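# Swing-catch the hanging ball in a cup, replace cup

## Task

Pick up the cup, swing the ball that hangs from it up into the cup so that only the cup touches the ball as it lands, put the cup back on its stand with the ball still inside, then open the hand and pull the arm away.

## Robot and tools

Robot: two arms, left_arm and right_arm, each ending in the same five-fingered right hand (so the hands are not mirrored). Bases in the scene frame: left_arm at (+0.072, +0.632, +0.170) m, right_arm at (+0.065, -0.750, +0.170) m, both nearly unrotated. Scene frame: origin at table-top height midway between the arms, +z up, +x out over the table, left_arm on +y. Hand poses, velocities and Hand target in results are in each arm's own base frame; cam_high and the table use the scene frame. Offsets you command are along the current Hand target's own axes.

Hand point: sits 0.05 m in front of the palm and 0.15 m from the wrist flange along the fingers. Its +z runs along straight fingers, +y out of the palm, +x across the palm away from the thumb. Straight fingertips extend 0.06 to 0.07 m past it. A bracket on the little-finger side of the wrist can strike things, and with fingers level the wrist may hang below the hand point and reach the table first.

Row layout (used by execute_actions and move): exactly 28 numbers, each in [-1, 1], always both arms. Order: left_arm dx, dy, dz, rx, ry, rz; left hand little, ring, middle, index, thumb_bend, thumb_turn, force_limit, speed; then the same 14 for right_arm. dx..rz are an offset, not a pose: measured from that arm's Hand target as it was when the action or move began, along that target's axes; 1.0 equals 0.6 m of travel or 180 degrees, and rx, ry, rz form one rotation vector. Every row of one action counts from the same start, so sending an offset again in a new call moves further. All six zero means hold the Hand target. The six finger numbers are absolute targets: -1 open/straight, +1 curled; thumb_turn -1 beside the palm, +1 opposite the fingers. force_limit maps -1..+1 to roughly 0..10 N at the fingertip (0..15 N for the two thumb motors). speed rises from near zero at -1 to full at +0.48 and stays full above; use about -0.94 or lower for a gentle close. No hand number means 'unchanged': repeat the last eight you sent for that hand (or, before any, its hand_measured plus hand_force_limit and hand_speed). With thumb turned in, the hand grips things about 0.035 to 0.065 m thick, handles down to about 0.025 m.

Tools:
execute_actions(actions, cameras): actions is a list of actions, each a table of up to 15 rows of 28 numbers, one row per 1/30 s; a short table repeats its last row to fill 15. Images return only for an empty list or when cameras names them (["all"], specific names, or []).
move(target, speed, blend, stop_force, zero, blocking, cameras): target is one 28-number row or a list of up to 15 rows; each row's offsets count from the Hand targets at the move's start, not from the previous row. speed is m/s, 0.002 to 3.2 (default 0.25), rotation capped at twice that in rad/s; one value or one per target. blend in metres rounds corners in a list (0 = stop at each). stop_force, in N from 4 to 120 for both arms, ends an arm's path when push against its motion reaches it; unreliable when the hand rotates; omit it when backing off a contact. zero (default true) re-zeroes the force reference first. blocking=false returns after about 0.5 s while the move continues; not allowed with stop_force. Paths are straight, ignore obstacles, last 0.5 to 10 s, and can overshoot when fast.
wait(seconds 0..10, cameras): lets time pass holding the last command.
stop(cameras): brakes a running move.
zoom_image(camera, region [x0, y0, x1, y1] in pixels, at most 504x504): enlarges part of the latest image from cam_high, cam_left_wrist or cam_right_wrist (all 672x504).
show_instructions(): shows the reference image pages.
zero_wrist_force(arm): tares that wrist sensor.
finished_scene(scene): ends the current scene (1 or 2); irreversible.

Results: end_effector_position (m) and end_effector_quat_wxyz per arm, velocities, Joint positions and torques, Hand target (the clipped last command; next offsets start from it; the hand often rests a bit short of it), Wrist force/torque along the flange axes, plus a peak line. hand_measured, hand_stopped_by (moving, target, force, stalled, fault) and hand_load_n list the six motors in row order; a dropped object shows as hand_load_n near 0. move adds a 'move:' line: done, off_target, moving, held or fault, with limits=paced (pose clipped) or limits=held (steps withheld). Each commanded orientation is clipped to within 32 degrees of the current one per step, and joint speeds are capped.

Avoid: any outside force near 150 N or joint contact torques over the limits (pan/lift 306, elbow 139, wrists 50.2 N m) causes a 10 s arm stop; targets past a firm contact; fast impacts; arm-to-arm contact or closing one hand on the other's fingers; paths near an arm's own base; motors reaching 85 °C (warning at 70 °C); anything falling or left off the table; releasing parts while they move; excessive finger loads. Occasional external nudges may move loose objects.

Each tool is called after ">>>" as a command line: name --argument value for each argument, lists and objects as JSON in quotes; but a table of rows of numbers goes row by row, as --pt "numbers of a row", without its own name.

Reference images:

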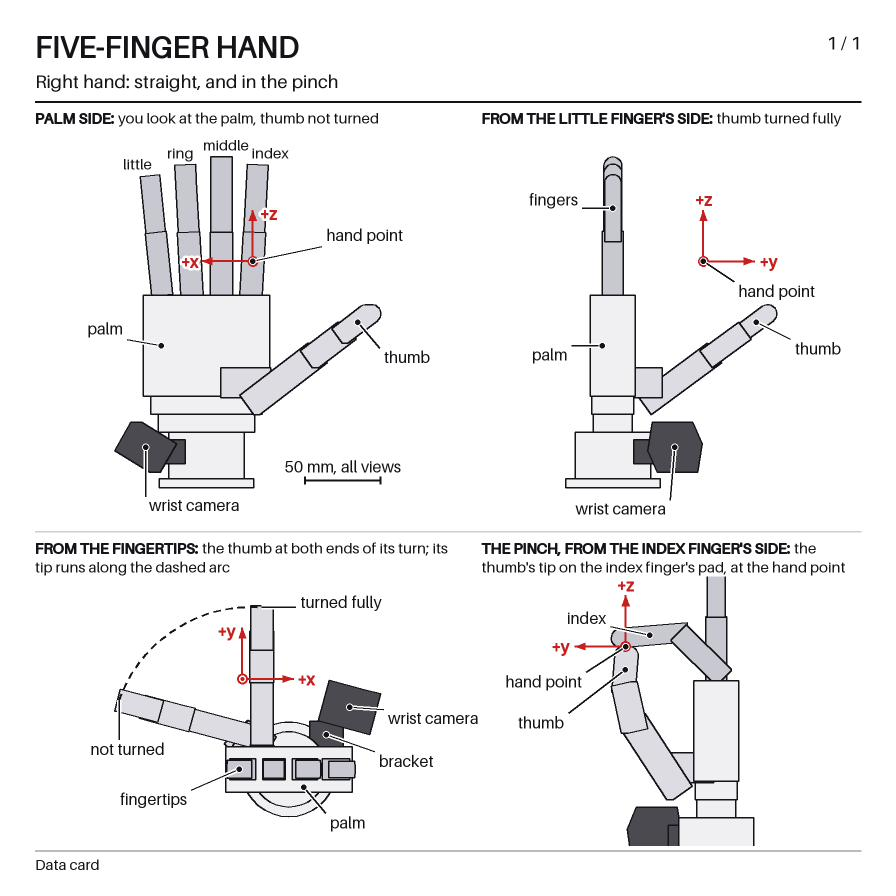

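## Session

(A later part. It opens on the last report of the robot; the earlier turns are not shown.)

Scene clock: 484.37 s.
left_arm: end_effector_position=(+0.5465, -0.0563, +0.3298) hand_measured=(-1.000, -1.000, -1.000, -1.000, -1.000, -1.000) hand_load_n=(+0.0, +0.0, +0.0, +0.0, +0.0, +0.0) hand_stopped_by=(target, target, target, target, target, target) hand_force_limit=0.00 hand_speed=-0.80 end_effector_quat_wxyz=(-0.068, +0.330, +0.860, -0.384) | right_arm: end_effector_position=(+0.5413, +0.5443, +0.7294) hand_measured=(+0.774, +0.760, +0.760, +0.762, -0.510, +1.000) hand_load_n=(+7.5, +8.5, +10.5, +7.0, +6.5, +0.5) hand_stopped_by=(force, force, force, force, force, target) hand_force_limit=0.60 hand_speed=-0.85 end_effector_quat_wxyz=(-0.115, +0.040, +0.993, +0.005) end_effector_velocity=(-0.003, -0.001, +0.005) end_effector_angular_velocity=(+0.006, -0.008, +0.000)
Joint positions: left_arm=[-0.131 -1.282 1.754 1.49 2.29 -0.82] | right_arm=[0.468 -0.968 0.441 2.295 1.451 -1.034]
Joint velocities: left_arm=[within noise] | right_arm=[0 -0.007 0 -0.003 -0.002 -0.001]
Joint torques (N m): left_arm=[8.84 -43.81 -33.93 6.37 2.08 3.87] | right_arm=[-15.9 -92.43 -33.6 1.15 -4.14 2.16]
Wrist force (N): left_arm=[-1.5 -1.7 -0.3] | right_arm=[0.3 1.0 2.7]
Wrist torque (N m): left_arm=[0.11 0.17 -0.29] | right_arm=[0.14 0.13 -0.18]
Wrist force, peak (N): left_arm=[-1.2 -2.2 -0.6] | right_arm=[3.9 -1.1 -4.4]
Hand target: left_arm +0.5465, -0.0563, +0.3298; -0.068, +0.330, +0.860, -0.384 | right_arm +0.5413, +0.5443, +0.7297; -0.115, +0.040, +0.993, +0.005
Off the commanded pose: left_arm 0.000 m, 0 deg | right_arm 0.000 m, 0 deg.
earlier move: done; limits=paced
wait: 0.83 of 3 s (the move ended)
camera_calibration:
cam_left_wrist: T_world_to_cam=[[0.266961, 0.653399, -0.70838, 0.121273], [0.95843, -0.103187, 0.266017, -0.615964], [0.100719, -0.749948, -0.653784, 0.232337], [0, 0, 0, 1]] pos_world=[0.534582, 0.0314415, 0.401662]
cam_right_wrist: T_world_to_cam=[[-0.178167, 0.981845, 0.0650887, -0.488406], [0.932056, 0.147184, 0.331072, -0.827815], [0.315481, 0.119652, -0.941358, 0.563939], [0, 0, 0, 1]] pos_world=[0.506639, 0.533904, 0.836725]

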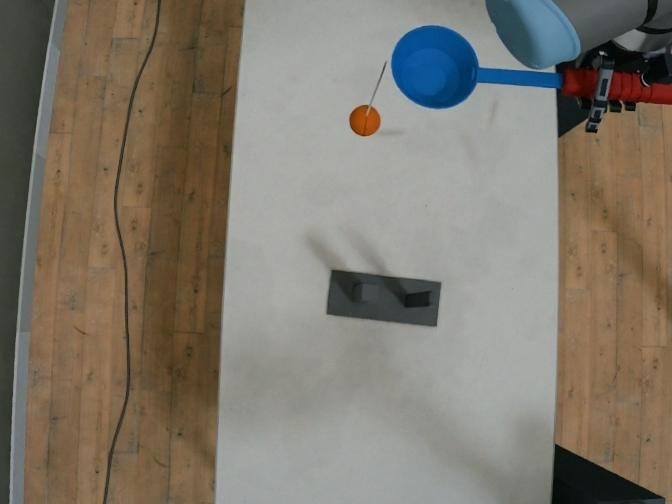

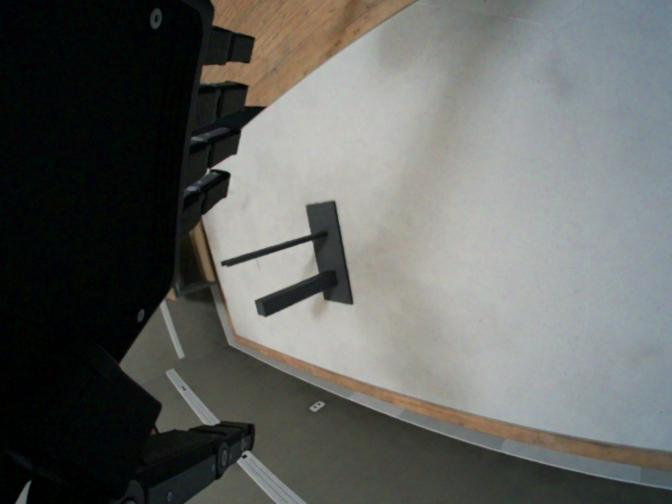

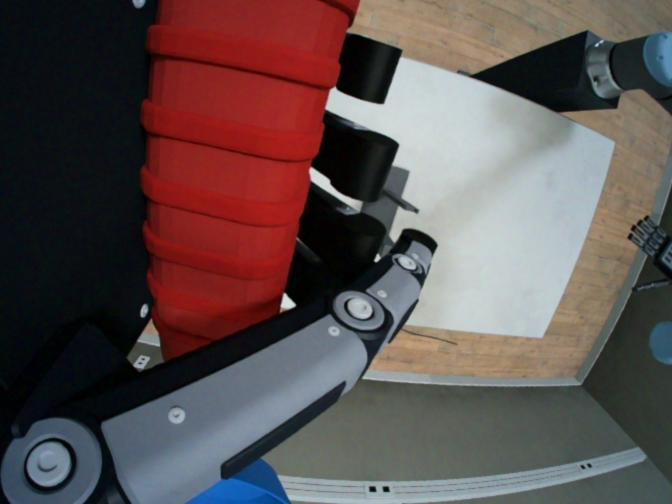

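>>> move --target '[-0.3061,-0.1984,0.1623,0.1045,-0.1044,0.0713,-1,-1,-1,-1,-1,-1,0,-0.8,-0.047,0.0615,0.5883,0,0,0,0.97,0.97,0.97,1,1,1,0.6,-0.85]' --speed 0.2 --cameras '["all"]'

Scene clock: 588.77 s.
left_arm: end_effector_position=(+0.5912, -0.2880, +0.3712) hand_measured=(-1.000, -1.000, -1.000, -1.000, -1.000, -1.000) hand_load_n=(+0.0, +0.0, +0.0, +0.0, +0.0, +0.0) hand_stopped_by=(target, target, target, target, target, target) hand_force_limit=0.00 hand_speed=-0.80 end_effector_quat_wxyz=(+0.063, +0.341, +0.743, -0.572) | right_arm: end_effector_position=(+0.4913, +0.5856, +0.3796) hand_measured=(+0.774, +0.760, +0.760, +0.762, -0.510, +1.000) hand_load_n=(+8.0, +8.0, +10.0, +7.0, +6.5, +1.0) hand_stopped_by=(force, force, force, force, force, target) hand_force_limit=0.60 hand_speed=-0.85 end_effector_quat_wxyz=(-0.115, +0.040, +0.993, +0.005)
Joint positions: left_arm=[-0.357 -1.245 1.706 1.009 2.796 -1.14] | right_arm=[0.552 -1.113 1.299 1.571 1.435 -0.951]
Joint torques (N m): left_arm=[0.03 -61.34 -21.77 2.59 3.09 0.47] | right_arm=[-17.07 -87.83 -32.38 1.96 -0.64 -4.05]
Wrist force (N): left_arm=[-1.3 -2.0 0.1] | right_arm=[-0.1 0.1 3.6]
Wrist torque (N m): left_arm=[0.06 -0.03 -0.37] | right_arm=[-0.01 0.14 -0.18]
Wrist force, peak (N): left_arm=[-2.2 -1.9 1.4] | right_arm=[-0.2 0.8 6.6]
Hand target: left_arm +0.5912, -0.2880, +0.3711; +0.063, +0.341, +0.743, -0.572 | right_arm +0.4914, +0.5855, +0.3796; -0.115, +0.040, +0.993, +0.005
Off the commanded pose: left_arm 0.000 m, 0 deg | right_arm 0.000 m, 0 deg.
move: done
camera_calibration:
cam_left_wrist: T_world_to_cam=[[0.331102, 0.244101, -0.911475, 0.209601], [0.928339, 0.0887277, 0.360991, -0.655875], [0.168991, -0.965682, -0.197231, -0.190756], [0, 0, 0, 1]] pos_world=[0.571711, -0.177179, 0.390188]
cam_right_wrist: T_world_to_cam=[[-0.178082, 0.981837, 0.0654481, -0.515287], [0.932106, 0.146997, 0.331015, -0.671462], [0.315382, 0.119952, -0.941353, 0.245323], [0, 0, 0, 1]] pos_world=[0.456739, 0.575204, 0.486924]

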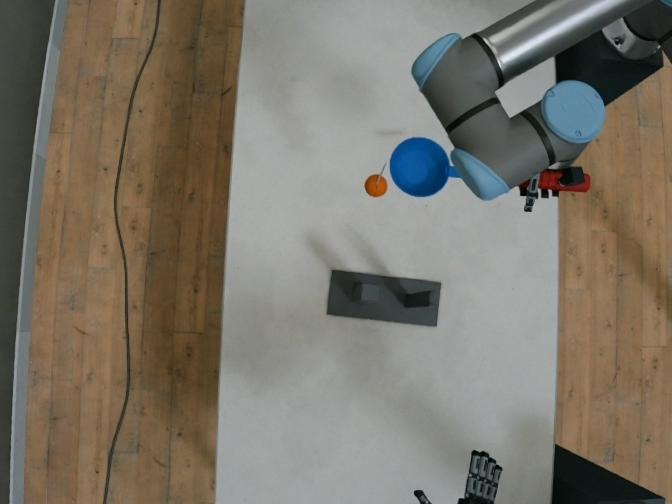

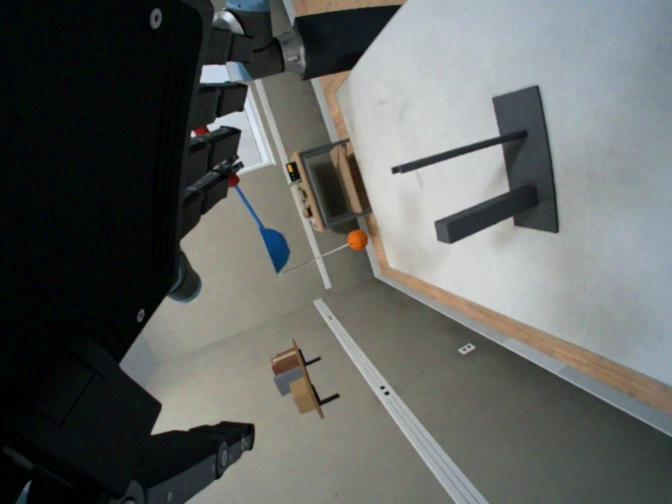

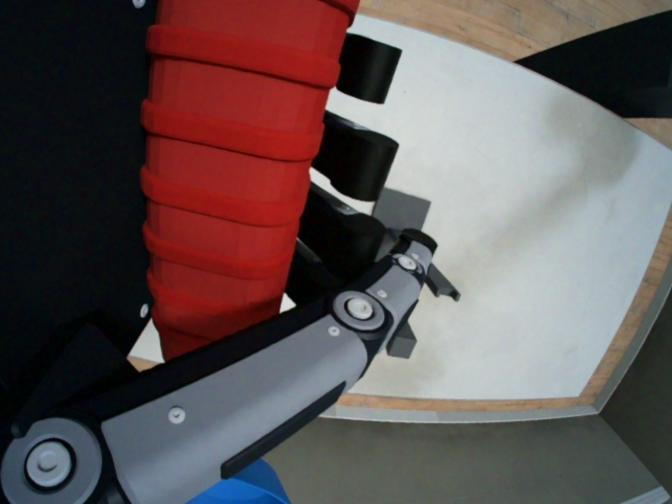

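>>> zoom_image --camera "cam_left_wrist" --region '[220, 160, 400, 300]'

Scaled by 2.800 from the camera's 672x504 image, which has a finer 960x720 frame.

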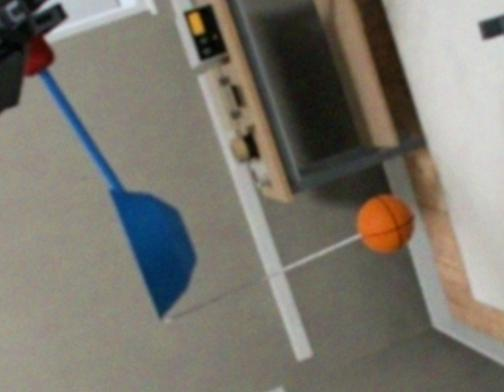

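>>> execute_actions --actions '[[[0,0,0,0,0,0,-1,-1,-1,-1,-1,-1,0,-0.8,0.0041,0,0.0010,0,0,0,0.97,0.97,0.97,1,1,1,0.6,-0.85],[0,0,0,0,0,0,-1,-1,-1,-1,-1,-1,0,-0.8,0.0162,0,0.0038,0,0,0,0.97,0.97,0.97,1,1,1,0.6,-0.85],[0,0,0,0,0,0,-1,-1,-1,-1,-1,-1,0,-0.8,0.0325,0,0.0076,0,0,0,0.97,0.97,0.97,1,1,1,0.6,-0.85],[0,0,0,0,0,0,-1,-1,-1,-1,-1,-1,0,-0.8,0.0487,0,0.0114,0,0,0,0.97,0.97,0.97,1,1,1,0.6,-0.85],[0,0,0,0,0,0,-1,-1,-1,-1,-1,-1,0,-0.8,0.0649,0,0.0152,0,0,0,0.97,0.97,0.97,1,1,1,0.6,-0.85],[0,0,0,0,0,0,-1,-1,-1,-1,-1,-1,0,-0.8,0.0811,0,0.0190,0,0,0,0.97,0.97,0.97,1,1,1,0.6,-0.85],[0,0,0,0,0,0,-1,-1,-1,-1,-1,-1,0,-0.8,0.0974,0,0.0228,0,0,0,0.97,0.97,0.97,1,1,1,0.6,-0.85],[0,0,0,0,0,0,-1,-1,-1,-1,-1,-1,0,-0.8,0.1136,0,0.0266,0,0,0,0.97,0.97,0.97,1,1,1,0.6,-0.85],[0,0,0,0,0,0,-1,-1,-1,-1,-1,-1,0,-0.8,0.1298,0,0.0305,0,0,0,0.97,0.97,0.97,1,1,1,0.6,-0.85],[0,0,0,0,0,0,-1,-1,-1,-1,-1,-1,0,-0.8,0.1461,0,0.0343,0,0,0,0.97,0.97,0.97,1,1,1,0.6,-0.85],[0,0,0,0,0,0,-1,-1,-1,-1,-1,-1,0,-0.8,0.1623,0,0.0381,0,0,0,0.97,0.97,0.97,1,1,1,0.6,-0.85],[0,0,0,0,0,0,-1,-1,-1,-1,-1,-1,0,-0.8,0.1785,0,0.0419,0,0,0,0.97,0.97,0.97,1,1,1,0.6,-0.85],[0,0,0,0,0,0,-1,-1,-1,-1,-1,-1,0,-0.8,0.1900,0,0.0446,0,0,0,0.97,0.97,0.97,1,1,1,0.6,-0.85],[0,0,0,0,0,0,-1,-1,-1,-1,-1,-1,0,-0.8,0.1920,0,0.0450,0,0,0,0.97,0.97,0.97,1,1,1,0.6,-0.85],[0,0,0,0,0,0,-1,-1,-1,-1,-1,-1,0,-0.8,0.1846,0,0.0433,0,0,0,0.97,0.97,0.97,1,1,1,0.6,-0.85]],[[0,0,0,0,0,0,-1,-1,-1,-1,-1,-1,0,-0.8,-0.0169,0,-0.0040,0,0,0,0.97,0.97,0.97,1,1,1,0.6,-0.85],[0,0,0,0,0,0,-1,-1,-1,-1,-1,-1,0,-0.8,-0.0433,0,-0.0102,0,0,0,0.97,0.97,0.97,1,1,1,0.6,-0.85],[0,0,0,0,0,0,-1,-1,-1,-1,-1,-1,0,-0.8,-0.0791,0,-0.0186,0,0,0,0.97,0.97,0.97,1,1,1,0.6,-0.85],[0,0,0,0,0,0,-1,-1,-1,-1,-1,-1,0,-0.8,-0.1163,0,-0.0273,0,0,0,0.97,0.97,0.97,1,1,1,0.6,-0.85],[0,0,0,0,0,0,-1,-1,-1,-1,-1,-1,0,-0.8,-0.1467,0,-0.0344,0,0,0,0.97,0.97,0.97,1,1,1,0.6,-0.85],[0,0,0,0,0,0,-1,-1,-1,-1,-1,-1,0,-0.8,-0.1704,0,-0.0400,0,0,0,0.97,0.97,0.97,1,1,1,0.6,-0.85],[0,0,0,0,0,0,-1,-1,-1,-1,-1,-1,0,-0.8,-0.1873,0,-0.0439,0,0,0,0.97,0.97,0.97,1,1,1,0.6,-0.85],[0,0,0,0,0,0,-1,-1,-1,-1,-1,-1,0,-0.8,-0.1974,0,-0.0463,0,0,0,0.97,0.97,0.97,1,1,1,0.6,-0.85],[0,0,0,0,0,0,-1,-1,-1,-1,-1,-1,0,-0.8,-0.2008,0,-0.0471,0,0,0,0.97,0.97,0.97,1,1,1,0.6,-0.85]]]' --cameras '["cam_left_wrist"]'

>>> wait --seconds 0.1 --cameras '["cam_left_wrist"]'

>>> wait --seconds 0.1 --cameras '["cam_left_wrist"]'

>>> wait --seconds 0.1 --cameras '["cam_left_wrist"]'

>>> wait --seconds 0.1 --cameras '["cam_left_wrist"]'

>>> wait --seconds 0.1 --cameras '["cam_left_wrist"]'

>>> wait --seconds 0.1 --cameras '["cam_left_wrist"]'

>>> wait --seconds 0.1 --cameras '["cam_left_wrist"]'

>>> wait --seconds 0.1 --cameras '["cam_left_wrist"]'

Scene clock: 725.53 s.
left_arm: end_effector_position=(+0.5912, -0.2880, +0.3711) hand_measured=(-1.000, -1.000, -1.000, -1.000, -1.000, -1.000) hand_load_n=(+0.0, +0.0, +0.0, +0.0, +0.0, -0.5) hand_stopped_by=(target, target, target, target, target, target) hand_force_limit=0.00 hand_speed=-0.80 end_effector_quat_wxyz=(+0.063, +0.341, +0.743, -0.572) | right_arm: end_effector_position=(+0.5013, +0.5847, +0.3796) hand_measured=(+0.774, +0.760, +0.760, +0.762, -0.510, +1.000) hand_load_n=(+8.0, +8.0, +10.5, +7.0, +6.0, +0.5) hand_stopped_by=(force, force, force, force, force, target) hand_force_limit=0.60 hand_speed=-0.85 end_effector_quat_wxyz=(-0.115, +0.040, +0.993, +0.005)
Joint positions: left_arm=[-0.357 -1.245 1.706 1.009 2.796 -1.14] | right_arm=[0.544 -1.102 1.283 1.577 1.437 -0.959]
Joint torques (N m): left_arm=[-4.38 -54.97 -26.33 1.59 1.78 -3.97] | right_arm=[-11.64 -58.85 -47.25 4.5 -4 -4.04]
Wrist force (N): left_arm=[-1.8 -1.9 0.5] | right_arm=[-0.1 0.5 2.6]
Wrist torque (N m): left_arm=[0.04 0.03 -0.40] | right_arm=[0.08 0.08 -0.24]
Wrist force, peak (N): left_arm=[-1.8 -2.9 0.6] | right_arm=[9.4 0.5 4.5]
Hand target: left_arm +0.5912, -0.2880, +0.3711; +0.063, +0.341, +0.743, -0.572 | right_arm +0.5013, +0.5847, +0.3796; -0.115, +0.040, +0.993, +0.005
Off the commanded pose: left_arm 0.000 m, 0 deg | right_arm 0.000 m, 0 deg.
camera_calibration:
cam_left_wrist: T_world_to_cam=[[0.330884, 0.244056, -0.911566, 0.209662], [0.92842, 0.0887785, 0.36077, -0.655791], [0.168976, -0.965689, -0.197211, -0.190775], [0, 0, 0, 1]] pos_world=[0.571712, -0.177179, 0.390088]
Images, in order (width x height): cam_left_wrist 672x504.

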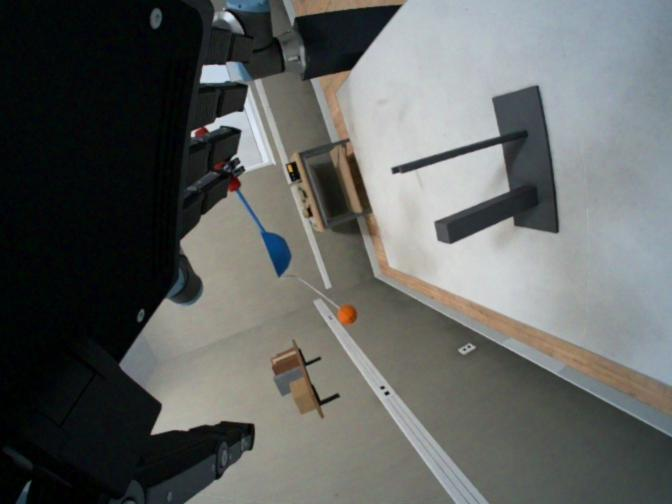

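Scene clock: 725.63 s.
left_arm: end_effector_position=(+0.5912, -0.2880, +0.3711) hand_measured=(-1.000, -1.000, -1.000, -1.000, -1.000, -1.000) hand_load_n=(+0.0, +0.0, +0.0, -0.5, +0.0, +0.0) hand_stopped_by=(target, target, target, target, target, target) hand_force_limit=0.00 hand_speed=-0.80 end_effector_quat_wxyz=(+0.063, +0.341, +0.743, -0.572) | right_arm: end_effector_position=(+0.5013, +0.5847, +0.3796) hand_measured=(+0.774, +0.760, +0.760, +0.762, -0.510, +1.000) hand_load_n=(+8.0, +8.5, +10.0, +7.0, +6.5, +1.0) hand_stopped_by=(force, force, force, force, force, target) hand_force_limit=0.60 hand_speed=-0.85 end_effector_quat_wxyz=(-0.115, +0.040, +0.993, +0.005)
Joint positions: left_arm=[-0.357 -1.245 1.706 1.009 2.796 -1.14] | right_arm=[0.544 -1.102 1.283 1.577 1.437 -0.959]
Joint torques (N m): left_arm=[-3.86 -55.51 -25.73 1.65 1.69 -4.06] | right_arm=[-8.83 -63.18 -45.52 5.24 -4.71 -3.84]
Wrist force (N): left_arm=[-1.1 -2.5 0.5] | right_arm=[-0.1 0.1 3.1]
Wrist torque (N m): left_arm=[-0.04 -0.06 -0.38] | right_arm=[0.00 0.11 -0.22]
Wrist force, peak (N): left_arm=[-1.1 -2.5 0.5] | right_arm=[-0.3 -0.1 3.1]
Hand target: left_arm +0.5912, -0.2880, +0.3711; +0.063, +0.341, +0.743, -0.572 | right_arm +0.5013, +0.5847, +0.3796; -0.115, +0.040, +0.993, +0.005
Off the commanded pose: left_arm 0.000 m, 0 deg | right_arm 0.000 m, 0 deg.
wait: 0.10 s; no rest
camera_calibration:
cam_left_wrist: T_world_to_cam=[[0.330884, 0.244056, -0.911566, 0.209662], [0.92842, 0.0887785, 0.36077, -0.655791], [0.168976, -0.965689, -0.197211, -0.190775], [0, 0, 0, 1]] pos_world=[0.571712, -0.177179, 0.390088]
Images, in order (width x height): cam_left_wrist 672x504.

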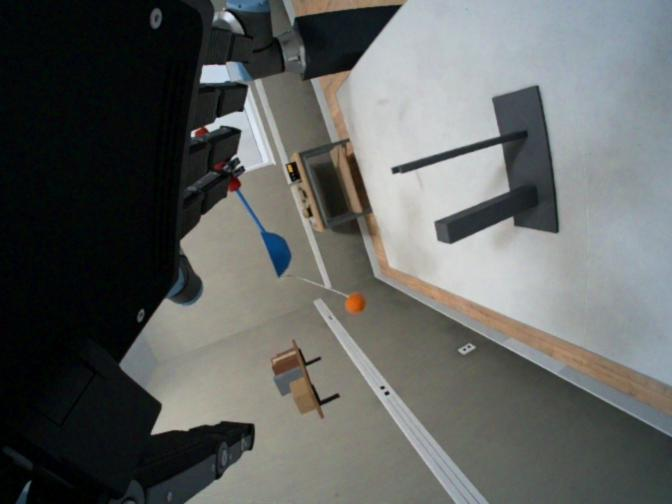

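Scene clock: 725.73 s.
left_arm: end_effector_position=(+0.5912, -0.2880, +0.3711) hand_measured=(-1.000, -1.000, -1.000, -1.000, -1.000, -1.000) hand_load_n=(+0.0, +0.0, +0.0, +0.0, +0.0, +0.0) hand_stopped_by=(target, target, target, target, target, target) hand_force_limit=0.00 hand_speed=-0.80 end_effector_quat_wxyz=(+0.063, +0.341, +0.743, -0.572) | right_arm: end_effector_position=(+0.5013, +0.5847, +0.3796) hand_measured=(+0.774, +0.760, +0.760, +0.762, -0.510, +1.000) hand_load_n=(+7.5, +8.0, +10.0, +7.0, +6.5, +1.0) hand_stopped_by=(force, force, force, force, force, target) hand_force_limit=0.60 hand_speed=-0.85 end_effector_quat_wxyz=(-0.115, +0.040, +0.993, +0.005)
Joint positions: left_arm=[-0.357 -1.245 1.706 1.009 2.796 -1.14] | right_arm=[0.544 -1.102 1.283 1.577 1.437 -0.959]
Joint torques (N m): left_arm=[-4.59 -56.32 -25.9 1.72 1.88 -3.84] | right_arm=[-15.08 -57.29 -46.26 6.2 -4.31 -3.77]
Wrist force (N): left_arm=[-1.6 -1.9 0.5] | right_arm=[-0.1 0.3 3.6]
Wrist torque (N m): left_arm=[0.06 0.01 -0.40] | right_arm=[0.00 0.22 -0.20]
Wrist force, peak (N): left_arm=[-1.6 -2.5 0.4] | right_arm=[-0.1 0.3 3.6]
Hand target: left_arm +0.5912, -0.2880, +0.3711; +0.063, +0.341, +0.743, -0.572 | right_arm +0.5013, +0.5847, +0.3796; -0.115, +0.040, +0.993, +0.005
Off the commanded pose: left_arm 0.000 m, 0 deg | right_arm 0.000 m, 0 deg.
wait: 0.10 s; no rest
camera_calibration:
cam_left_wrist: T_world_to_cam=[[0.330884, 0.244056, -0.911566, 0.209662], [0.92842, 0.0887785, 0.36077, -0.655791], [0.168976, -0.965689, -0.197211, -0.190775], [0, 0, 0, 1]] pos_world=[0.571712, -0.177179, 0.390088]
Images, in order (width x height): cam_left_wrist 672x504.

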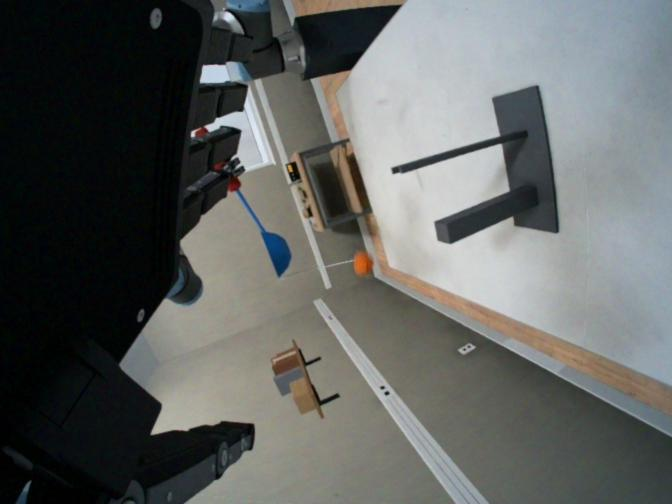

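Scene clock: 725.83 s.
left_arm: end_effector_position=(+0.5912, -0.2880, +0.3711) hand_measured=(-1.000, -1.000, -1.000, -1.000, -1.000, -1.000) hand_load_n=(+0.0, +0.0, +0.0, +0.0, +0.0, +0.0) hand_stopped_by=(target, target, target, target, target, target) hand_force_limit=0.00 hand_speed=-0.80 end_effector_quat_wxyz=(+0.063, +0.341, +0.743, -0.572) | right_arm: end_effector_position=(+0.5013, +0.5847, +0.3796) hand_measured=(+0.774, +0.760, +0.760, +0.762, -0.510, +1.000) hand_load_n=(+7.5, +8.0, +10.0, +7.0, +6.5, +0.5) hand_stopped_by=(force, force, force, force, force, target) hand_force_limit=0.60 hand_speed=-0.85 end_effector_quat_wxyz=(-0.115, +0.040, +0.993, +0.005)
Joint positions: left_arm=[-0.357 -1.245 1.706 1.009 2.796 -1.14] | right_arm=[0.544 -1.102 1.283 1.577 1.437 -0.959]
Joint torques (N m): left_arm=[-3.53 -54.06 -25.83 1.77 1.54 -3.72] | right_arm=[-14.42 -57.27 -47.91 6.91 -4.11 -3.98]
Wrist force (N): left_arm=[-1.5 -2.1 0.5] | right_arm=[0.1 0.4 3.2]
Wrist torque (N m): left_arm=[0.03 0.00 -0.39] | right_arm=[0.03 0.19 -0.17]
Wrist force, peak (N): left_arm=[-1.4 -2.4 0.2] | right_arm=[0.4 0.2 3.7]
Hand target: left_arm +0.5912, -0.2880, +0.3711; +0.063, +0.341, +0.743, -0.572 | right_arm +0.5013, +0.5847, +0.3796; -0.115, +0.040, +0.993, +0.005
Off the commanded pose: left_arm 0.000 m, 0 deg | right_arm 0.000 m, 0 deg.
wait: 0.10 s; no rest
camera_calibration:
cam_left_wrist: T_world_to_cam=[[0.330884, 0.244056, -0.911566, 0.209662], [0.92842, 0.0887785, 0.36077, -0.655791], [0.168976, -0.965689, -0.197211, -0.190775], [0, 0, 0, 1]] pos_world=[0.571712, -0.177179, 0.390088]
Images, in order (width x height): cam_left_wrist 672x504.

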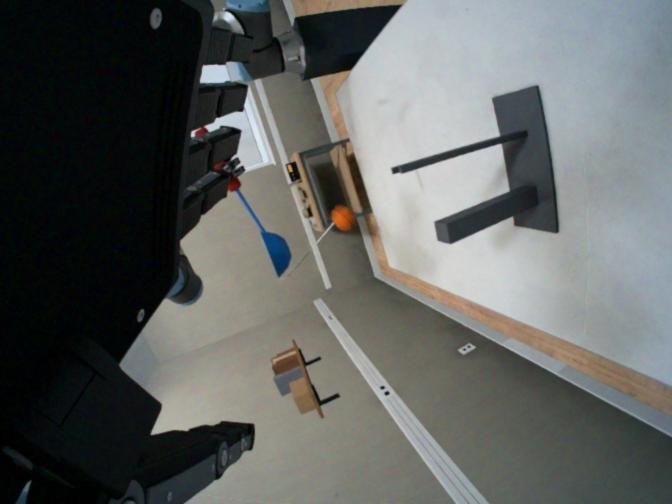

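Scene clock: 725.93 s.
left_arm: end_effector_position=(+0.5912, -0.2880, +0.3711) hand_measured=(-1.000, -1.000, -1.000, -1.000, -1.000, -1.000) hand_load_n=(+0.0, +0.0, +0.0, +0.0, +0.0, +0.0) hand_stopped_by=(target, target, target, target, target, target) hand_force_limit=0.00 hand_speed=-0.80 end_effector_quat_wxyz=(+0.063, +0.341, +0.743, -0.572) | right_arm: end_effector_position=(+0.5013, +0.5847, +0.3796) hand_measured=(+0.774, +0.760, +0.760, +0.762, -0.510, +1.000) hand_load_n=(+7.5, +8.0, +10.0, +7.5, +6.5, +1.0) hand_stopped_by=(force, force, force, force, force, target) hand_force_limit=0.60 hand_speed=-0.85 end_effector_quat_wxyz=(-0.115, +0.040, +0.993, +0.005)
Joint positions: left_arm=[-0.357 -1.245 1.706 1.009 2.796 -1.14] | right_arm=[0.544 -1.102 1.283 1.577 1.437 -0.959]
Joint torques (N m): left_arm=[-5.19 -55.78 -26.11 1.55 1.93 -4.19] | right_arm=[-14.32 -56.21 -47.65 7.5 -4.06 -4.07]
Wrist force (N): left_arm=[-1.6 -2.0 0.3] | right_arm=[0.2 0.7 3.1]
Wrist torque (N m): left_arm=[0.05 0.01 -0.39] | right_arm=[0.06 0.09 -0.16]
Wrist force, peak (N): left_arm=[-1.3 -2.2 0.1] | right_arm=[0.2 0.7 3.1]
Hand target: left_arm +0.5912, -0.2880, +0.3711; +0.063, +0.341, +0.743, -0.572 | right_arm +0.5013, +0.5847, +0.3796; -0.115, +0.040, +0.993, +0.005
Off the commanded pose: left_arm 0.000 m, 0 deg | right_arm 0.000 m, 0 deg.
wait: 0.10 s; no rest
camera_calibration:
cam_left_wrist: T_world_to_cam=[[0.330884, 0.244056, -0.911566, 0.209662], [0.92842, 0.0887785, 0.36077, -0.655791], [0.168976, -0.965689, -0.197211, -0.190775], [0, 0, 0, 1]] pos_world=[0.571712, -0.177179, 0.390088]
Images, in order (width x height): cam_left_wrist 672x504.

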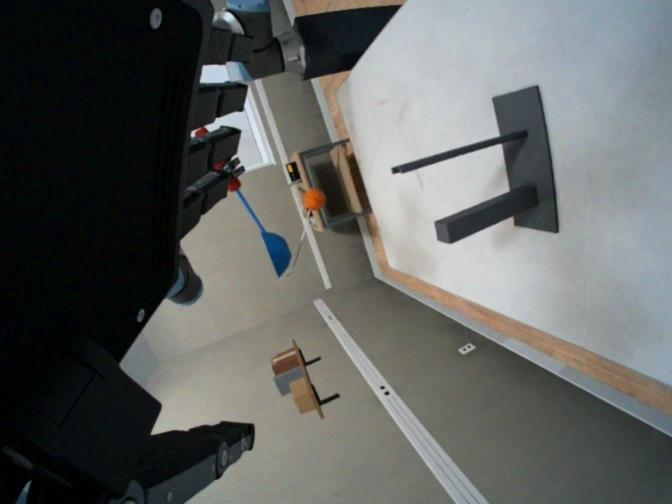

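Scene clock: 726.03 s.
left_arm: end_effector_position=(+0.5912, -0.2880, +0.3711) hand_measured=(-1.000, -1.000, -1.000, -1.000, -1.000, -1.000) hand_load_n=(+0.0, +0.0, +0.0, +0.0, +0.0, +0.0) hand_stopped_by=(target, target, target, target, target, target) hand_force_limit=0.00 hand_speed=-0.80 end_effector_quat_wxyz=(+0.063, +0.341, +0.743, -0.572) | right_arm: end_effector_position=(+0.5013, +0.5847, +0.3796) hand_measured=(+0.774, +0.760, +0.760, +0.762, -0.510, +1.000) hand_load_n=(+7.5, +8.0, +10.0, +7.0, +6.5, +1.0) hand_stopped_by=(force, force, force, force, force, target) hand_force_limit=0.60 hand_speed=-0.85 end_effector_quat_wxyz=(-0.115, +0.040, +0.993, +0.005)
Joint positions: left_arm=[-0.357 -1.245 1.706 1.009 2.796 -1.14] | right_arm=[0.544 -1.102 1.283 1.577 1.437 -0.959]
Joint torques (N m): left_arm=[-5.08 -56.8 -26.4 1.57 1.8 -4.08] | right_arm=[-14.79 -56.72 -48.65 8.11 -3.98 -4.25]
Wrist force (N): left_arm=[-1.7 -1.9 0.1] | right_arm=[0.3 0.1 2.4]
Wrist torque (N m): left_arm=[0.07 0.03 -0.40] | right_arm=[0.03 0.13 -0.18]
Wrist force, peak (N): left_arm=[-1.4 -2.2 0.1] | right_arm=[0.2 0.5 3.1]
Hand target: left_arm +0.5912, -0.2880, +0.3711; +0.063, +0.341, +0.743, -0.572 | right_arm +0.5013, +0.5847, +0.3796; -0.115, +0.040, +0.993, +0.005
Off the commanded pose: left_arm 0.000 m, 0 deg | right_arm 0.000 m, 0 deg.
wait: 0.10 s; no rest
camera_calibration:
cam_left_wrist: T_world_to_cam=[[0.330884, 0.244056, -0.911566, 0.209662], [0.92842, 0.0887785, 0.36077, -0.655791], [0.168976, -0.965689, -0.197211, -0.190775], [0, 0, 0, 1]] pos_world=[0.571712, -0.177179, 0.390088]
Images, in order (width x height): cam_left_wrist 672x504.

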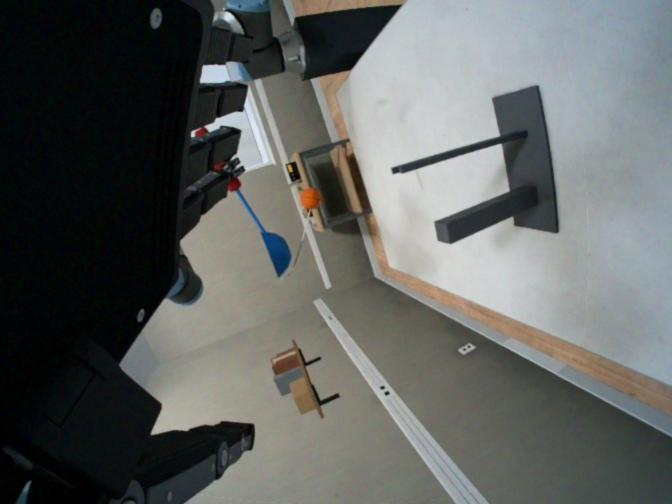

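Scene clock: 726.13 s.
left_arm: end_effector_position=(+0.5912, -0.2880, +0.3711) hand_measured=(-1.000, -1.000, -1.000, -1.000, -1.000, -1.000) hand_load_n=(+0.0, +0.0, +0.0, +0.0, +0.0, -0.5) hand_stopped_by=(target, target, target, target, target, target) hand_force_limit=0.00 hand_speed=-0.80 end_effector_quat_wxyz=(+0.063, +0.341, +0.743, -0.572) | right_arm: end_effector_position=(+0.5013, +0.5847, +0.3796) hand_measured=(+0.774, +0.760, +0.760, +0.762, -0.510, +1.000) hand_load_n=(+8.0, +8.5, +10.0, +7.0, +6.5, +1.0) hand_stopped_by=(force, force, force, force, force, target) hand_force_limit=0.60 hand_speed=-0.85 end_effector_quat_wxyz=(-0.115, +0.040, +0.993, +0.005)
Joint positions: left_arm=[-0.357 -1.245 1.706 1.009 2.796 -1.14] | right_arm=[0.544 -1.102 1.283 1.577 1.437 -0.959]
Joint torques (N m): left_arm=[-3.88 -56.87 -26.79 1.74 1.86 -3.86] | right_arm=[-16.11 -55.63 -48.36 8.46 -3.9 -3.97]
Wrist force (N): left_arm=[-1.8 -2.0 0.5] | right_arm=[0.4 0.6 2.9]
Wrist torque (N m): left_arm=[0.03 0.03 -0.41] | right_arm=[0.07 0.17 -0.15]
Wrist force, peak (N): left_arm=[-1.8 -2.2 0.4] | right_arm=[0.1 0.0 3.4]
Hand target: left_arm +0.5912, -0.2880, +0.3711; +0.063, +0.341, +0.743, -0.572 | right_arm +0.5013, +0.5847, +0.3796; -0.115, +0.040, +0.993, +0.005
Off the commanded pose: left_arm 0.000 m, 0 deg | right_arm 0.000 m, 0 deg.
wait: 0.10 s; no rest
camera_calibration:
cam_left_wrist: T_world_to_cam=[[0.330884, 0.244056, -0.911566, 0.209662], [0.92842, 0.0887785, 0.36077, -0.655791], [0.168976, -0.965689, -0.197211, -0.190775], [0, 0, 0, 1]] pos_world=[0.571712, -0.177179, 0.390088]
Images, in order (width x height): cam_left_wrist 672x504.

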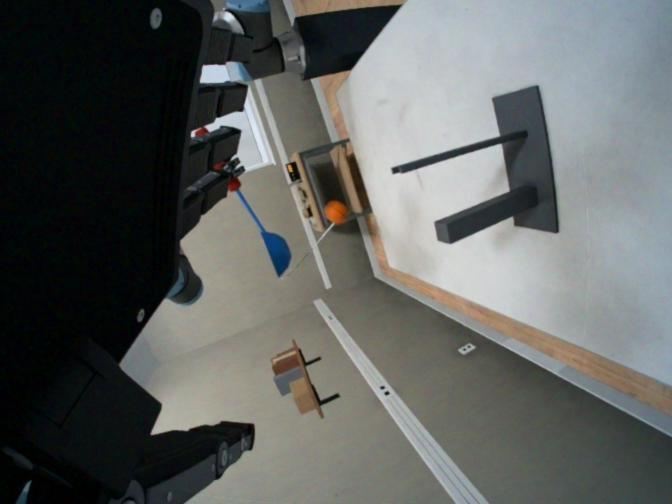

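Scene clock: 726.23 s.
left_arm: end_effector_position=(+0.5912, -0.2880, +0.3711) hand_measured=(-1.000, -1.000, -1.000, -1.000, -1.000, -1.000) hand_load_n=(+0.0, +0.0, +0.0, +0.0, +0.0, +0.0) hand_stopped_by=(target, target, target, target, target, target) hand_force_limit=0.00 hand_speed=-0.80 end_effector_quat_wxyz=(+0.063, +0.341, +0.743, -0.572) | right_arm: end_effector_position=(+0.5013, +0.5847, +0.3796) hand_measured=(+0.774, +0.760, +0.760, +0.762, -0.510, +1.000) hand_load_n=(+7.5, +8.0, +10.0, +7.0, +6.5, +1.0) hand_stopped_by=(force, force, force, force, force, target) hand_force_limit=0.60 hand_speed=-0.85 end_effector_quat_wxyz=(-0.115, +0.040, +0.993, +0.005)
Joint positions: left_arm=[-0.357 -1.245 1.706 1.009 2.796 -1.14] | right_arm=[0.544 -1.102 1.283 1.577 1.437 -0.959]
Joint torques (N m): left_arm=[-6.69 -56.03 -25.91 1.44 1.76 -4.17] | right_arm=[-13.78 -55.84 -48.31 8.59 -3.68 -4.12]
Wrist force (N): left_arm=[-1.7 -1.9 0.4] | right_arm=[-0.3 0.6 2.7]
Wrist torque (N m): left_arm=[0.05 0.02 -0.40] | right_arm=[0.08 0.23 -0.19]
Wrist force, peak (N): left_arm=[-1.7 -1.9 0.4] | right_arm=[-0.1 0.5 3.9]
Hand target: left_arm +0.5912, -0.2880, +0.3711; +0.063, +0.341, +0.743, -0.572 | right_arm +0.5013, +0.5847, +0.3796; -0.115, +0.040, +0.993, +0.005
Off the commanded pose: left_arm 0.000 m, 0 deg | right_arm 0.000 m, 0 deg.
wait: 0.10 s; no rest
camera_calibration:
cam_left_wrist: T_world_to_cam=[[0.330884, 0.244056, -0.911566, 0.209662], [0.92842, 0.0887785, 0.36077, -0.655791], [0.168976, -0.965689, -0.197211, -0.190775], [0, 0, 0, 1]] pos_world=[0.571712, -0.177179, 0.390088]
Images, in order (width x height): cam_left_wrist 672x504.

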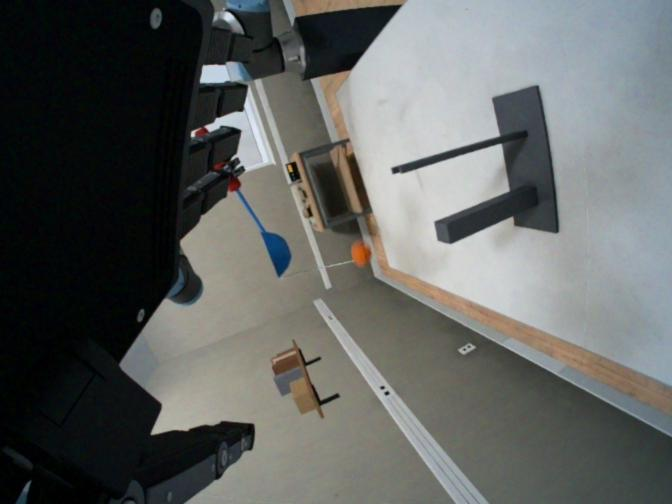

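Scene clock: 726.33 s.
left_arm: end_effector_position=(+0.5912, -0.2880, +0.3711) hand_measured=(-1.000, -1.000, -1.000, -1.000, -1.000, -1.000) hand_load_n=(+0.0, +0.0, +0.0, +0.0, +0.0, +0.0) hand_stopped_by=(target, target, target, target, target, target) hand_force_limit=0.00 hand_speed=-0.80 end_effector_quat_wxyz=(+0.063, +0.341, +0.743, -0.572) | right_arm: end_effector_position=(+0.5014, +0.5847, +0.3796) hand_measured=(+0.774, +0.760, +0.760, +0.762, -0.510, +1.000) hand_load_n=(+7.5, +8.0, +10.0, +7.0, +6.0, +1.0) hand_stopped_by=(force, force, force, force, force, target) hand_force_limit=0.60 hand_speed=-0.85 end_effector_quat_wxyz=(-0.115, +0.040, +0.993, +0.005)
Joint positions: left_arm=[-0.357 -1.245 1.706 1.009 2.796 -1.14] | right_arm=[0.544 -1.102 1.283 1.577 1.437 -0.959]
Joint torques (N m): left_arm=[-6.66 -57.13 -26.12 1.28 1.6 -4.11] | right_arm=[-15.49 -56.85 -49.01 8.44 -3.88 -3.78]
Wrist force (N): left_arm=[-1.5 -2.4 0.3] | right_arm=[0.0 0.6 3.0]
Wrist torque (N m): left_arm=[-0.01 0.00 -0.40] | right_arm=[0.05 0.09 -0.18]
Wrist force, peak (N): left_arm=[-1.5 -2.4 0.3] | right_arm=[-0.1 0.5 3.5]
Hand target: left_arm +0.5912, -0.2880, +0.3711; +0.063, +0.341, +0.743, -0.572 | right_arm +0.5013, +0.5847, +0.3796; -0.115, +0.040, +0.993, +0.005
Off the commanded pose: left_arm 0.000 m, 0 deg | right_arm 0.000 m, 0 deg.
wait: 0.10 s; no rest
camera_calibration:
cam_left_wrist: T_world_to_cam=[[0.330884, 0.244056, -0.911566, 0.209662], [0.92842, 0.0887785, 0.36077, -0.655791], [0.168976, -0.965689, -0.197211, -0.190775], [0, 0, 0, 1]] pos_world=[0.571712, -0.177179, 0.390088]
Images, in order (width x height): cam_left_wrist 672x504.

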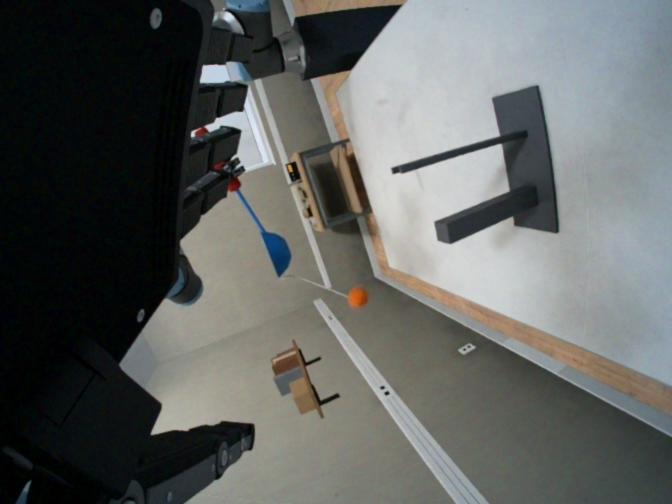

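>>> zoom_image --camera "cam_left_wrist" --region '[250, 210, 390, 320]'

Scaled by 3.600 from the camera's 672x504 image, which has a finer 960x720 frame.

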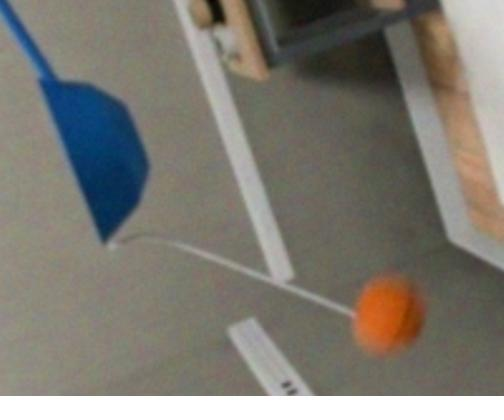

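>>> move --target '[0,0,0,0,0,0,-1,-1,-1,-1,-1,-1,0,-0.8,0.0305,0,-0.1298,0,0,0,0.97,0.97,0.97,1,1,1,0.6,-0.85]' --speed 0.08 --cameras '["cam_left_wrist","cam_high"]'

>>> wait --seconds 0.3 --cameras '["cam_left_wrist","cam_high"]'

Scene clock: 773.30 s.
left_arm: end_effector_position=(+0.5912, -0.2880, +0.3711) hand_measured=(-1.000, -1.000, -1.000, -1.000, -1.000, -1.000) hand_load_n=(+0.0, +0.0, +0.0, +0.0, +0.0, +0.0) hand_stopped_by=(target, target, target, target, target, target) hand_force_limit=0.00 hand_speed=-0.80 end_effector_quat_wxyz=(+0.063, +0.341, +0.743, -0.572) | right_arm: end_effector_position=(+0.5012, +0.5847, +0.4597) hand_measured=(+0.774, +0.760, +0.760, +0.762, -0.510, +1.000) hand_load_n=(+8.0, +8.5, +10.0, +7.0, +6.5, +1.0) hand_stopped_by=(force, force, force, force, force, target) hand_force_limit=0.60 hand_speed=-0.85 end_effector_quat_wxyz=(-0.115, +0.040, +0.993, +0.005)
Joint positions: left_arm=[-0.357 -1.245 1.706 1.009 2.796 -1.14] | right_arm=[0.544 -1.118 1.166 1.711 1.437 -0.959]
Joint torques (N m): left_arm=[-4.01 -71.08 -20.81 2.09 3.06 -3.15] | right_arm=[-12.85 -59.37 -35.47 1.61 -1.7 -2.78]
Wrist force (N): left_arm=[-1.6 -2.1 0.4] | right_arm=[-0.2 0.7 2.7]
Wrist torque (N m): left_arm=[0.02 0.01 -0.40] | right_arm=[0.11 0.15 -0.21]
Wrist force, peak (N): left_arm=[-1.8 -2.6 0.5] | right_arm=[0.0 0.6 4.6]
Hand target: left_arm +0.5912, -0.2880, +0.3711; +0.063, +0.341, +0.743, -0.572 | right_arm +0.5013, +0.5847, +0.4596; -0.115, +0.040, +0.993, +0.005
Off the commanded pose: left_arm 0.000 m, 0 deg | right_arm 0.000 m, 0 deg.
move: done
camera_calibration:
cam_left_wrist: T_world_to_cam=[[0.330884, 0.244056, -0.911566, 0.209662], [0.92842, 0.0887785, 0.36077, -0.655791], [0.168976, -0.965689, -0.197211, -0.190775], [0, 0, 0, 1]] pos_world=[0.571712, -0.177179, 0.390088]
Images, in order (width x height): cam_high 672x504, cam_left_wrist 672x504.

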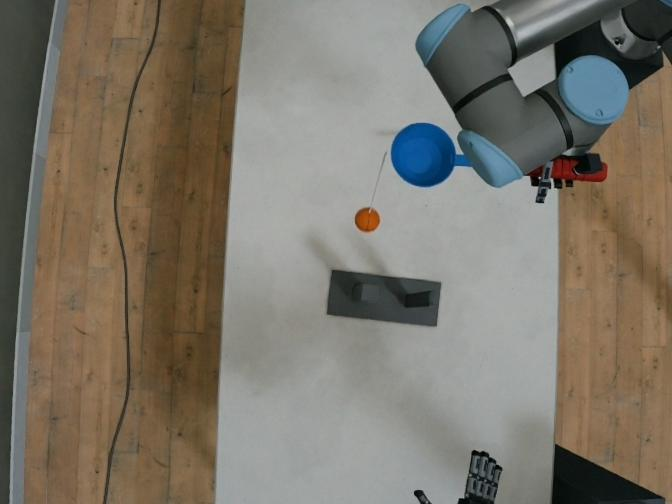

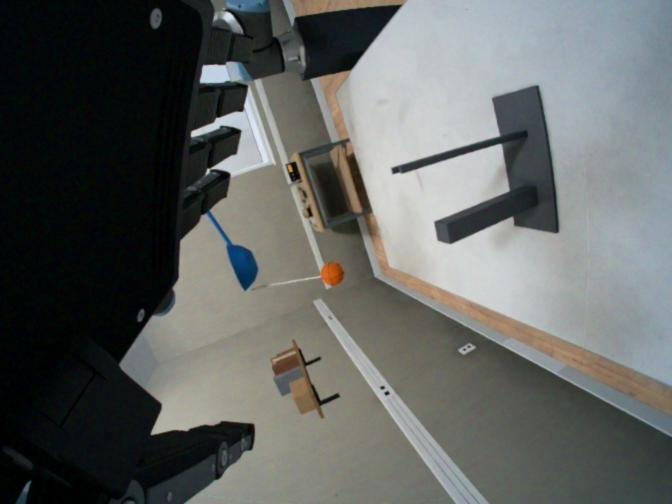

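Scene clock: 773.60 s.
left_arm: end_effector_position=(+0.5912, -0.2880, +0.3711) hand_measured=(-1.000, -1.000, -1.000, -1.000, -1.000, -1.000) hand_load_n=(+0.0, +0.0, +0.0, +0.0, +0.0, +0.0) hand_stopped_by=(target, target, target, target, target, target) hand_force_limit=0.00 hand_speed=-0.80 end_effector_quat_wxyz=(+0.063, +0.341, +0.743, -0.572) | right_arm: end_effector_position=(+0.5013, +0.5847, +0.4596) hand_measured=(+0.774, +0.760, +0.760, +0.762, -0.510, +1.000) hand_load_n=(+7.5, +8.5, +10.0, +7.5, +6.5, +1.0) hand_stopped_by=(force, force, force, force, force, target) hand_force_limit=0.60 hand_speed=-0.85 end_effector_quat_wxyz=(-0.115, +0.040, +0.993, +0.005)
Joint positions: left_arm=[-0.357 -1.245 1.706 1.009 2.796 -1.14] | right_arm=[0.544 -1.118 1.166 1.711 1.437 -0.959]
Joint torques (N m): left_arm=[-4.93 -73.29 -21.71 1.89 3.08 -3.39] | right_arm=[-13.56 -56 -41.14 1.76 -1.61 -2.71]
Wrist force (N): left_arm=[-1.8 -2.2 0.3] | right_arm=[-0.2 -0.1 2.7]
Wrist torque (N m): left_arm=[0.02 0.04 -0.41] | right_arm=[0.02 0.22 -0.18]
Wrist force, peak (N): left_arm=[-1.6 -2.3 0.2] | right_arm=[-0.1 0.5 3.2]
Hand target: left_arm +0.5912, -0.2880, +0.3711; +0.063, +0.341, +0.743, -0.572 | right_arm +0.5013, +0.5847, +0.4596; -0.115, +0.040, +0.993, +0.005
Off the commanded pose: left_arm 0.000 m, 0 deg | right_arm 0.000 m, 0 deg.
wait: 0.30 s; at rest by 0.17 s
camera_calibration:
cam_left_wrist: T_world_to_cam=[[0.330884, 0.244056, -0.911566, 0.209662], [0.92842, 0.0887785, 0.36077, -0.655791], [0.168976, -0.965689, -0.197211, -0.190775], [0, 0, 0, 1]] pos_world=[0.571712, -0.177179, 0.390088]
Images, in order (width x height): cam_high 672x504, cam_left_wrist 672x504.

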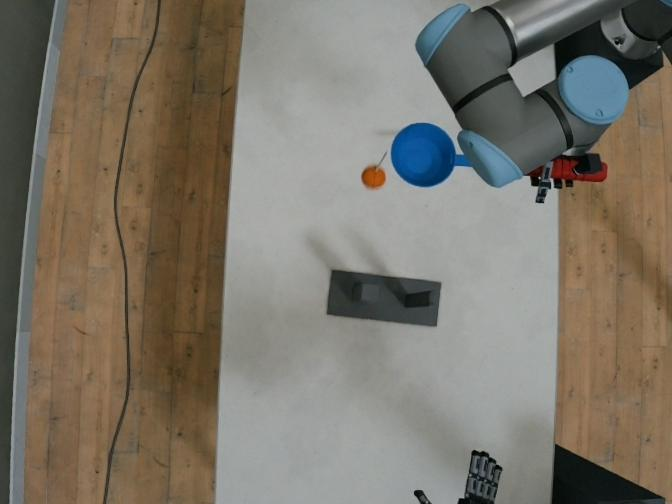

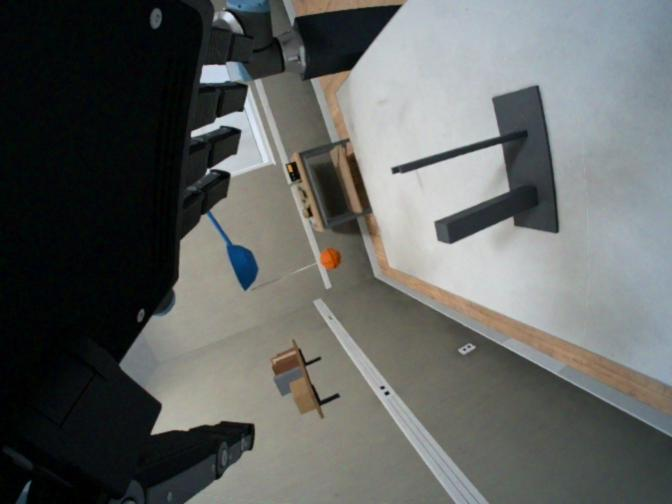

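>>> move --target '[0,0,0,0,0,0,-1,-1,-1,-1,-1,-1,0,-0.8,-0.1637,0,0.6978,0,0,0,0.97,0.97,0.97,1,1,1,0.6,-0.85]' --speed 0.25 --cameras '["cam_high"]'

>>> wait --seconds 1.0 --cameras '["cam_left_wrist","cam_high"]'

Scene clock: 795.40 s.
left_arm: end_effector_position=(+0.5912, -0.2880, +0.3711) hand_measured=(-1.000, -1.000, -1.000, -1.000, -1.000, -1.000) hand_load_n=(+0.0, +0.0, +0.0, +0.0, +0.0, +0.0) hand_stopped_by=(target, target, target, target, target, target) hand_force_limit=0.00 hand_speed=-0.80 end_effector_quat_wxyz=(+0.063, +0.341, +0.743, -0.572) | right_arm: end_effector_position=(+0.5014, +0.5848, +0.0296) hand_measured=(+0.774, +0.760, +0.760, +0.762, -0.510, +1.000) hand_load_n=(+8.0, +8.0, +10.0, +7.0, +6.5, +1.0) hand_stopped_by=(force, force, force, force, force, target) hand_force_limit=0.60 hand_speed=-0.85 end_effector_quat_wxyz=(-0.115, +0.040, +0.993, +0.005)
Joint positions: left_arm=[-0.357 -1.245 1.706 1.009 2.796 -1.14] | right_arm=[0.544 -0.855 1.555 1.058 1.437 -0.959]
Joint torques (N m): left_arm=[-4.85 -70.52 -21.4 1.86 3.29 -3.11] | right_arm=[4.67 -68.96 -33.32 2.67 -3.67 2.76]
Wrist force (N): left_arm=[-1.5 -2.2 0.5] | right_arm=[-0.3 0.6 2.1]
Wrist torque (N m): left_arm=[0.00 0.00 -0.40] | right_arm=[0.12 0.14 -0.16]
Wrist force, peak (N): left_arm=[-1.8 -2.8 0.4] | right_arm=[-1.0 0.1 5.9]
Hand target: left_arm +0.5912, -0.2880, +0.3711; +0.063, +0.341, +0.743, -0.572 | right_arm +0.5014, +0.5849, +0.0296; -0.115, +0.040, +0.993, +0.005
Off the commanded pose: left_arm 0.000 m, 0 deg | right_arm 0.000 m, 0 deg.
move: done
Images, in order (width x height): cam_high 672x504.

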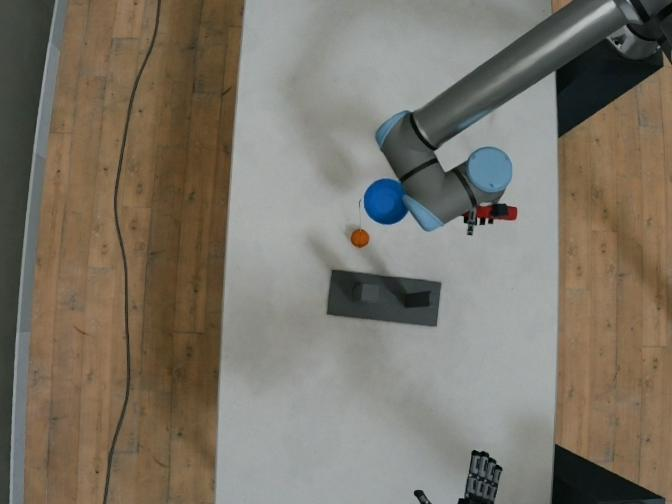

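Scene clock: 796.40 s.
left_arm: end_effector_position=(+0.5912, -0.2880, +0.3711) hand_measured=(-1.000, -1.000, -1.000, -1.000, -1.000, -1.000) hand_load_n=(+0.0, +0.0, +0.0, +0.0, +0.0, -0.5) hand_stopped_by=(target, target, target, target, target, target) hand_force_limit=0.00 hand_speed=-0.80 end_effector_quat_wxyz=(+0.063, +0.341, +0.743, -0.572) | right_arm: end_effector_position=(+0.5014, +0.5849, +0.0296) hand_measured=(+0.774, +0.760, +0.760, +0.762, -0.510, +1.000) hand_load_n=(+8.0, +8.0, +10.5, +7.0, +6.5, +1.0) hand_stopped_by=(force, force, force, force, force, target) hand_force_limit=0.60 hand_speed=-0.85 end_effector_quat_wxyz=(-0.115, +0.040, +0.993, +0.005)
Joint positions: left_arm=[-0.357 -1.245 1.706 1.009 2.796 -1.14] | right_arm=[0.544 -0.854 1.555 1.058 1.437 -0.959]
Joint torques (N m): left_arm=[-4.9 -71.82 -21.83 2.04 3.32 -3.4] | right_arm=[8.84 -63.55 -30.27 0.56 -3.95 2.81]
Wrist force (N): left_arm=[-1.8 -2.2 0.4] | right_arm=[-0.1 0.1 2.1]
Wrist torque (N m): left_arm=[0.01 0.04 -0.42] | right_arm=[0.01 0.14 -0.17]
Wrist force, peak (N): left_arm=[-1.8 -2.6 0.3] | right_arm=[0.5 0.2 2.9]
Hand target: left_arm +0.5912, -0.2880, +0.3711; +0.063, +0.341, +0.743, -0.572 | right_arm +0.5014, +0.5849, +0.0296; -0.115, +0.040, +0.993, +0.005
Off the commanded pose: left_arm 0.000 m, 0 deg | right_arm 0.000 m, 0 deg.
wait: 1.00 s; at rest by 0.17 s
camera_calibration:
cam_left_wrist: T_world_to_cam=[[0.330884, 0.244056, -0.911566, 0.209662], [0.92842, 0.0887785, 0.36077, -0.655791], [0.168976, -0.965689, -0.197211, -0.190775], [0, 0, 0, 1]] pos_world=[0.571712, -0.177179, 0.390088]
Images, in order (width x height): cam_high 672x504, cam_left_wrist 672x504.

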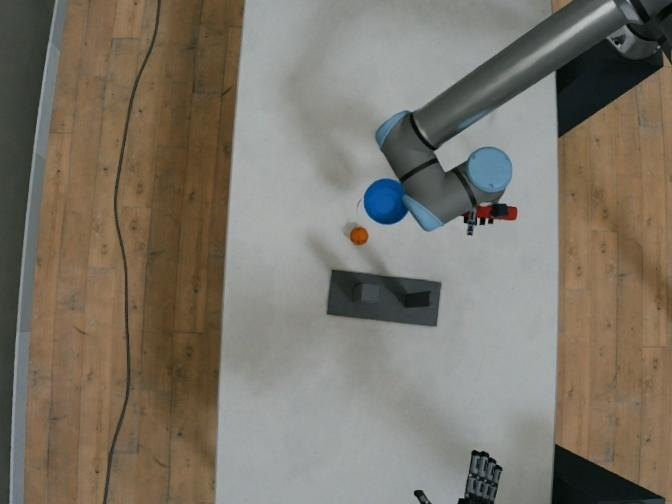

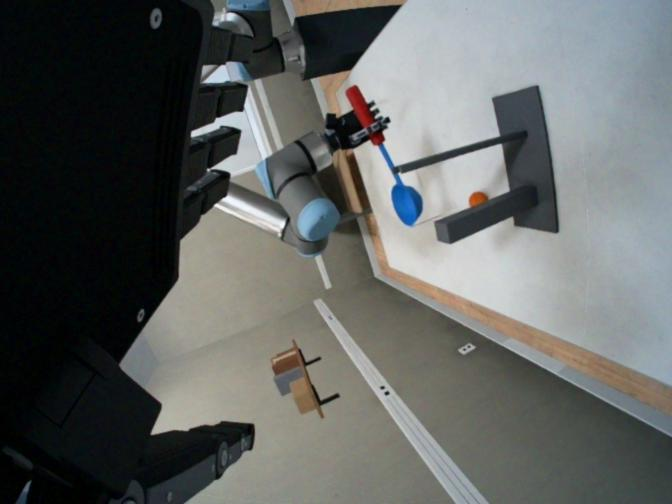

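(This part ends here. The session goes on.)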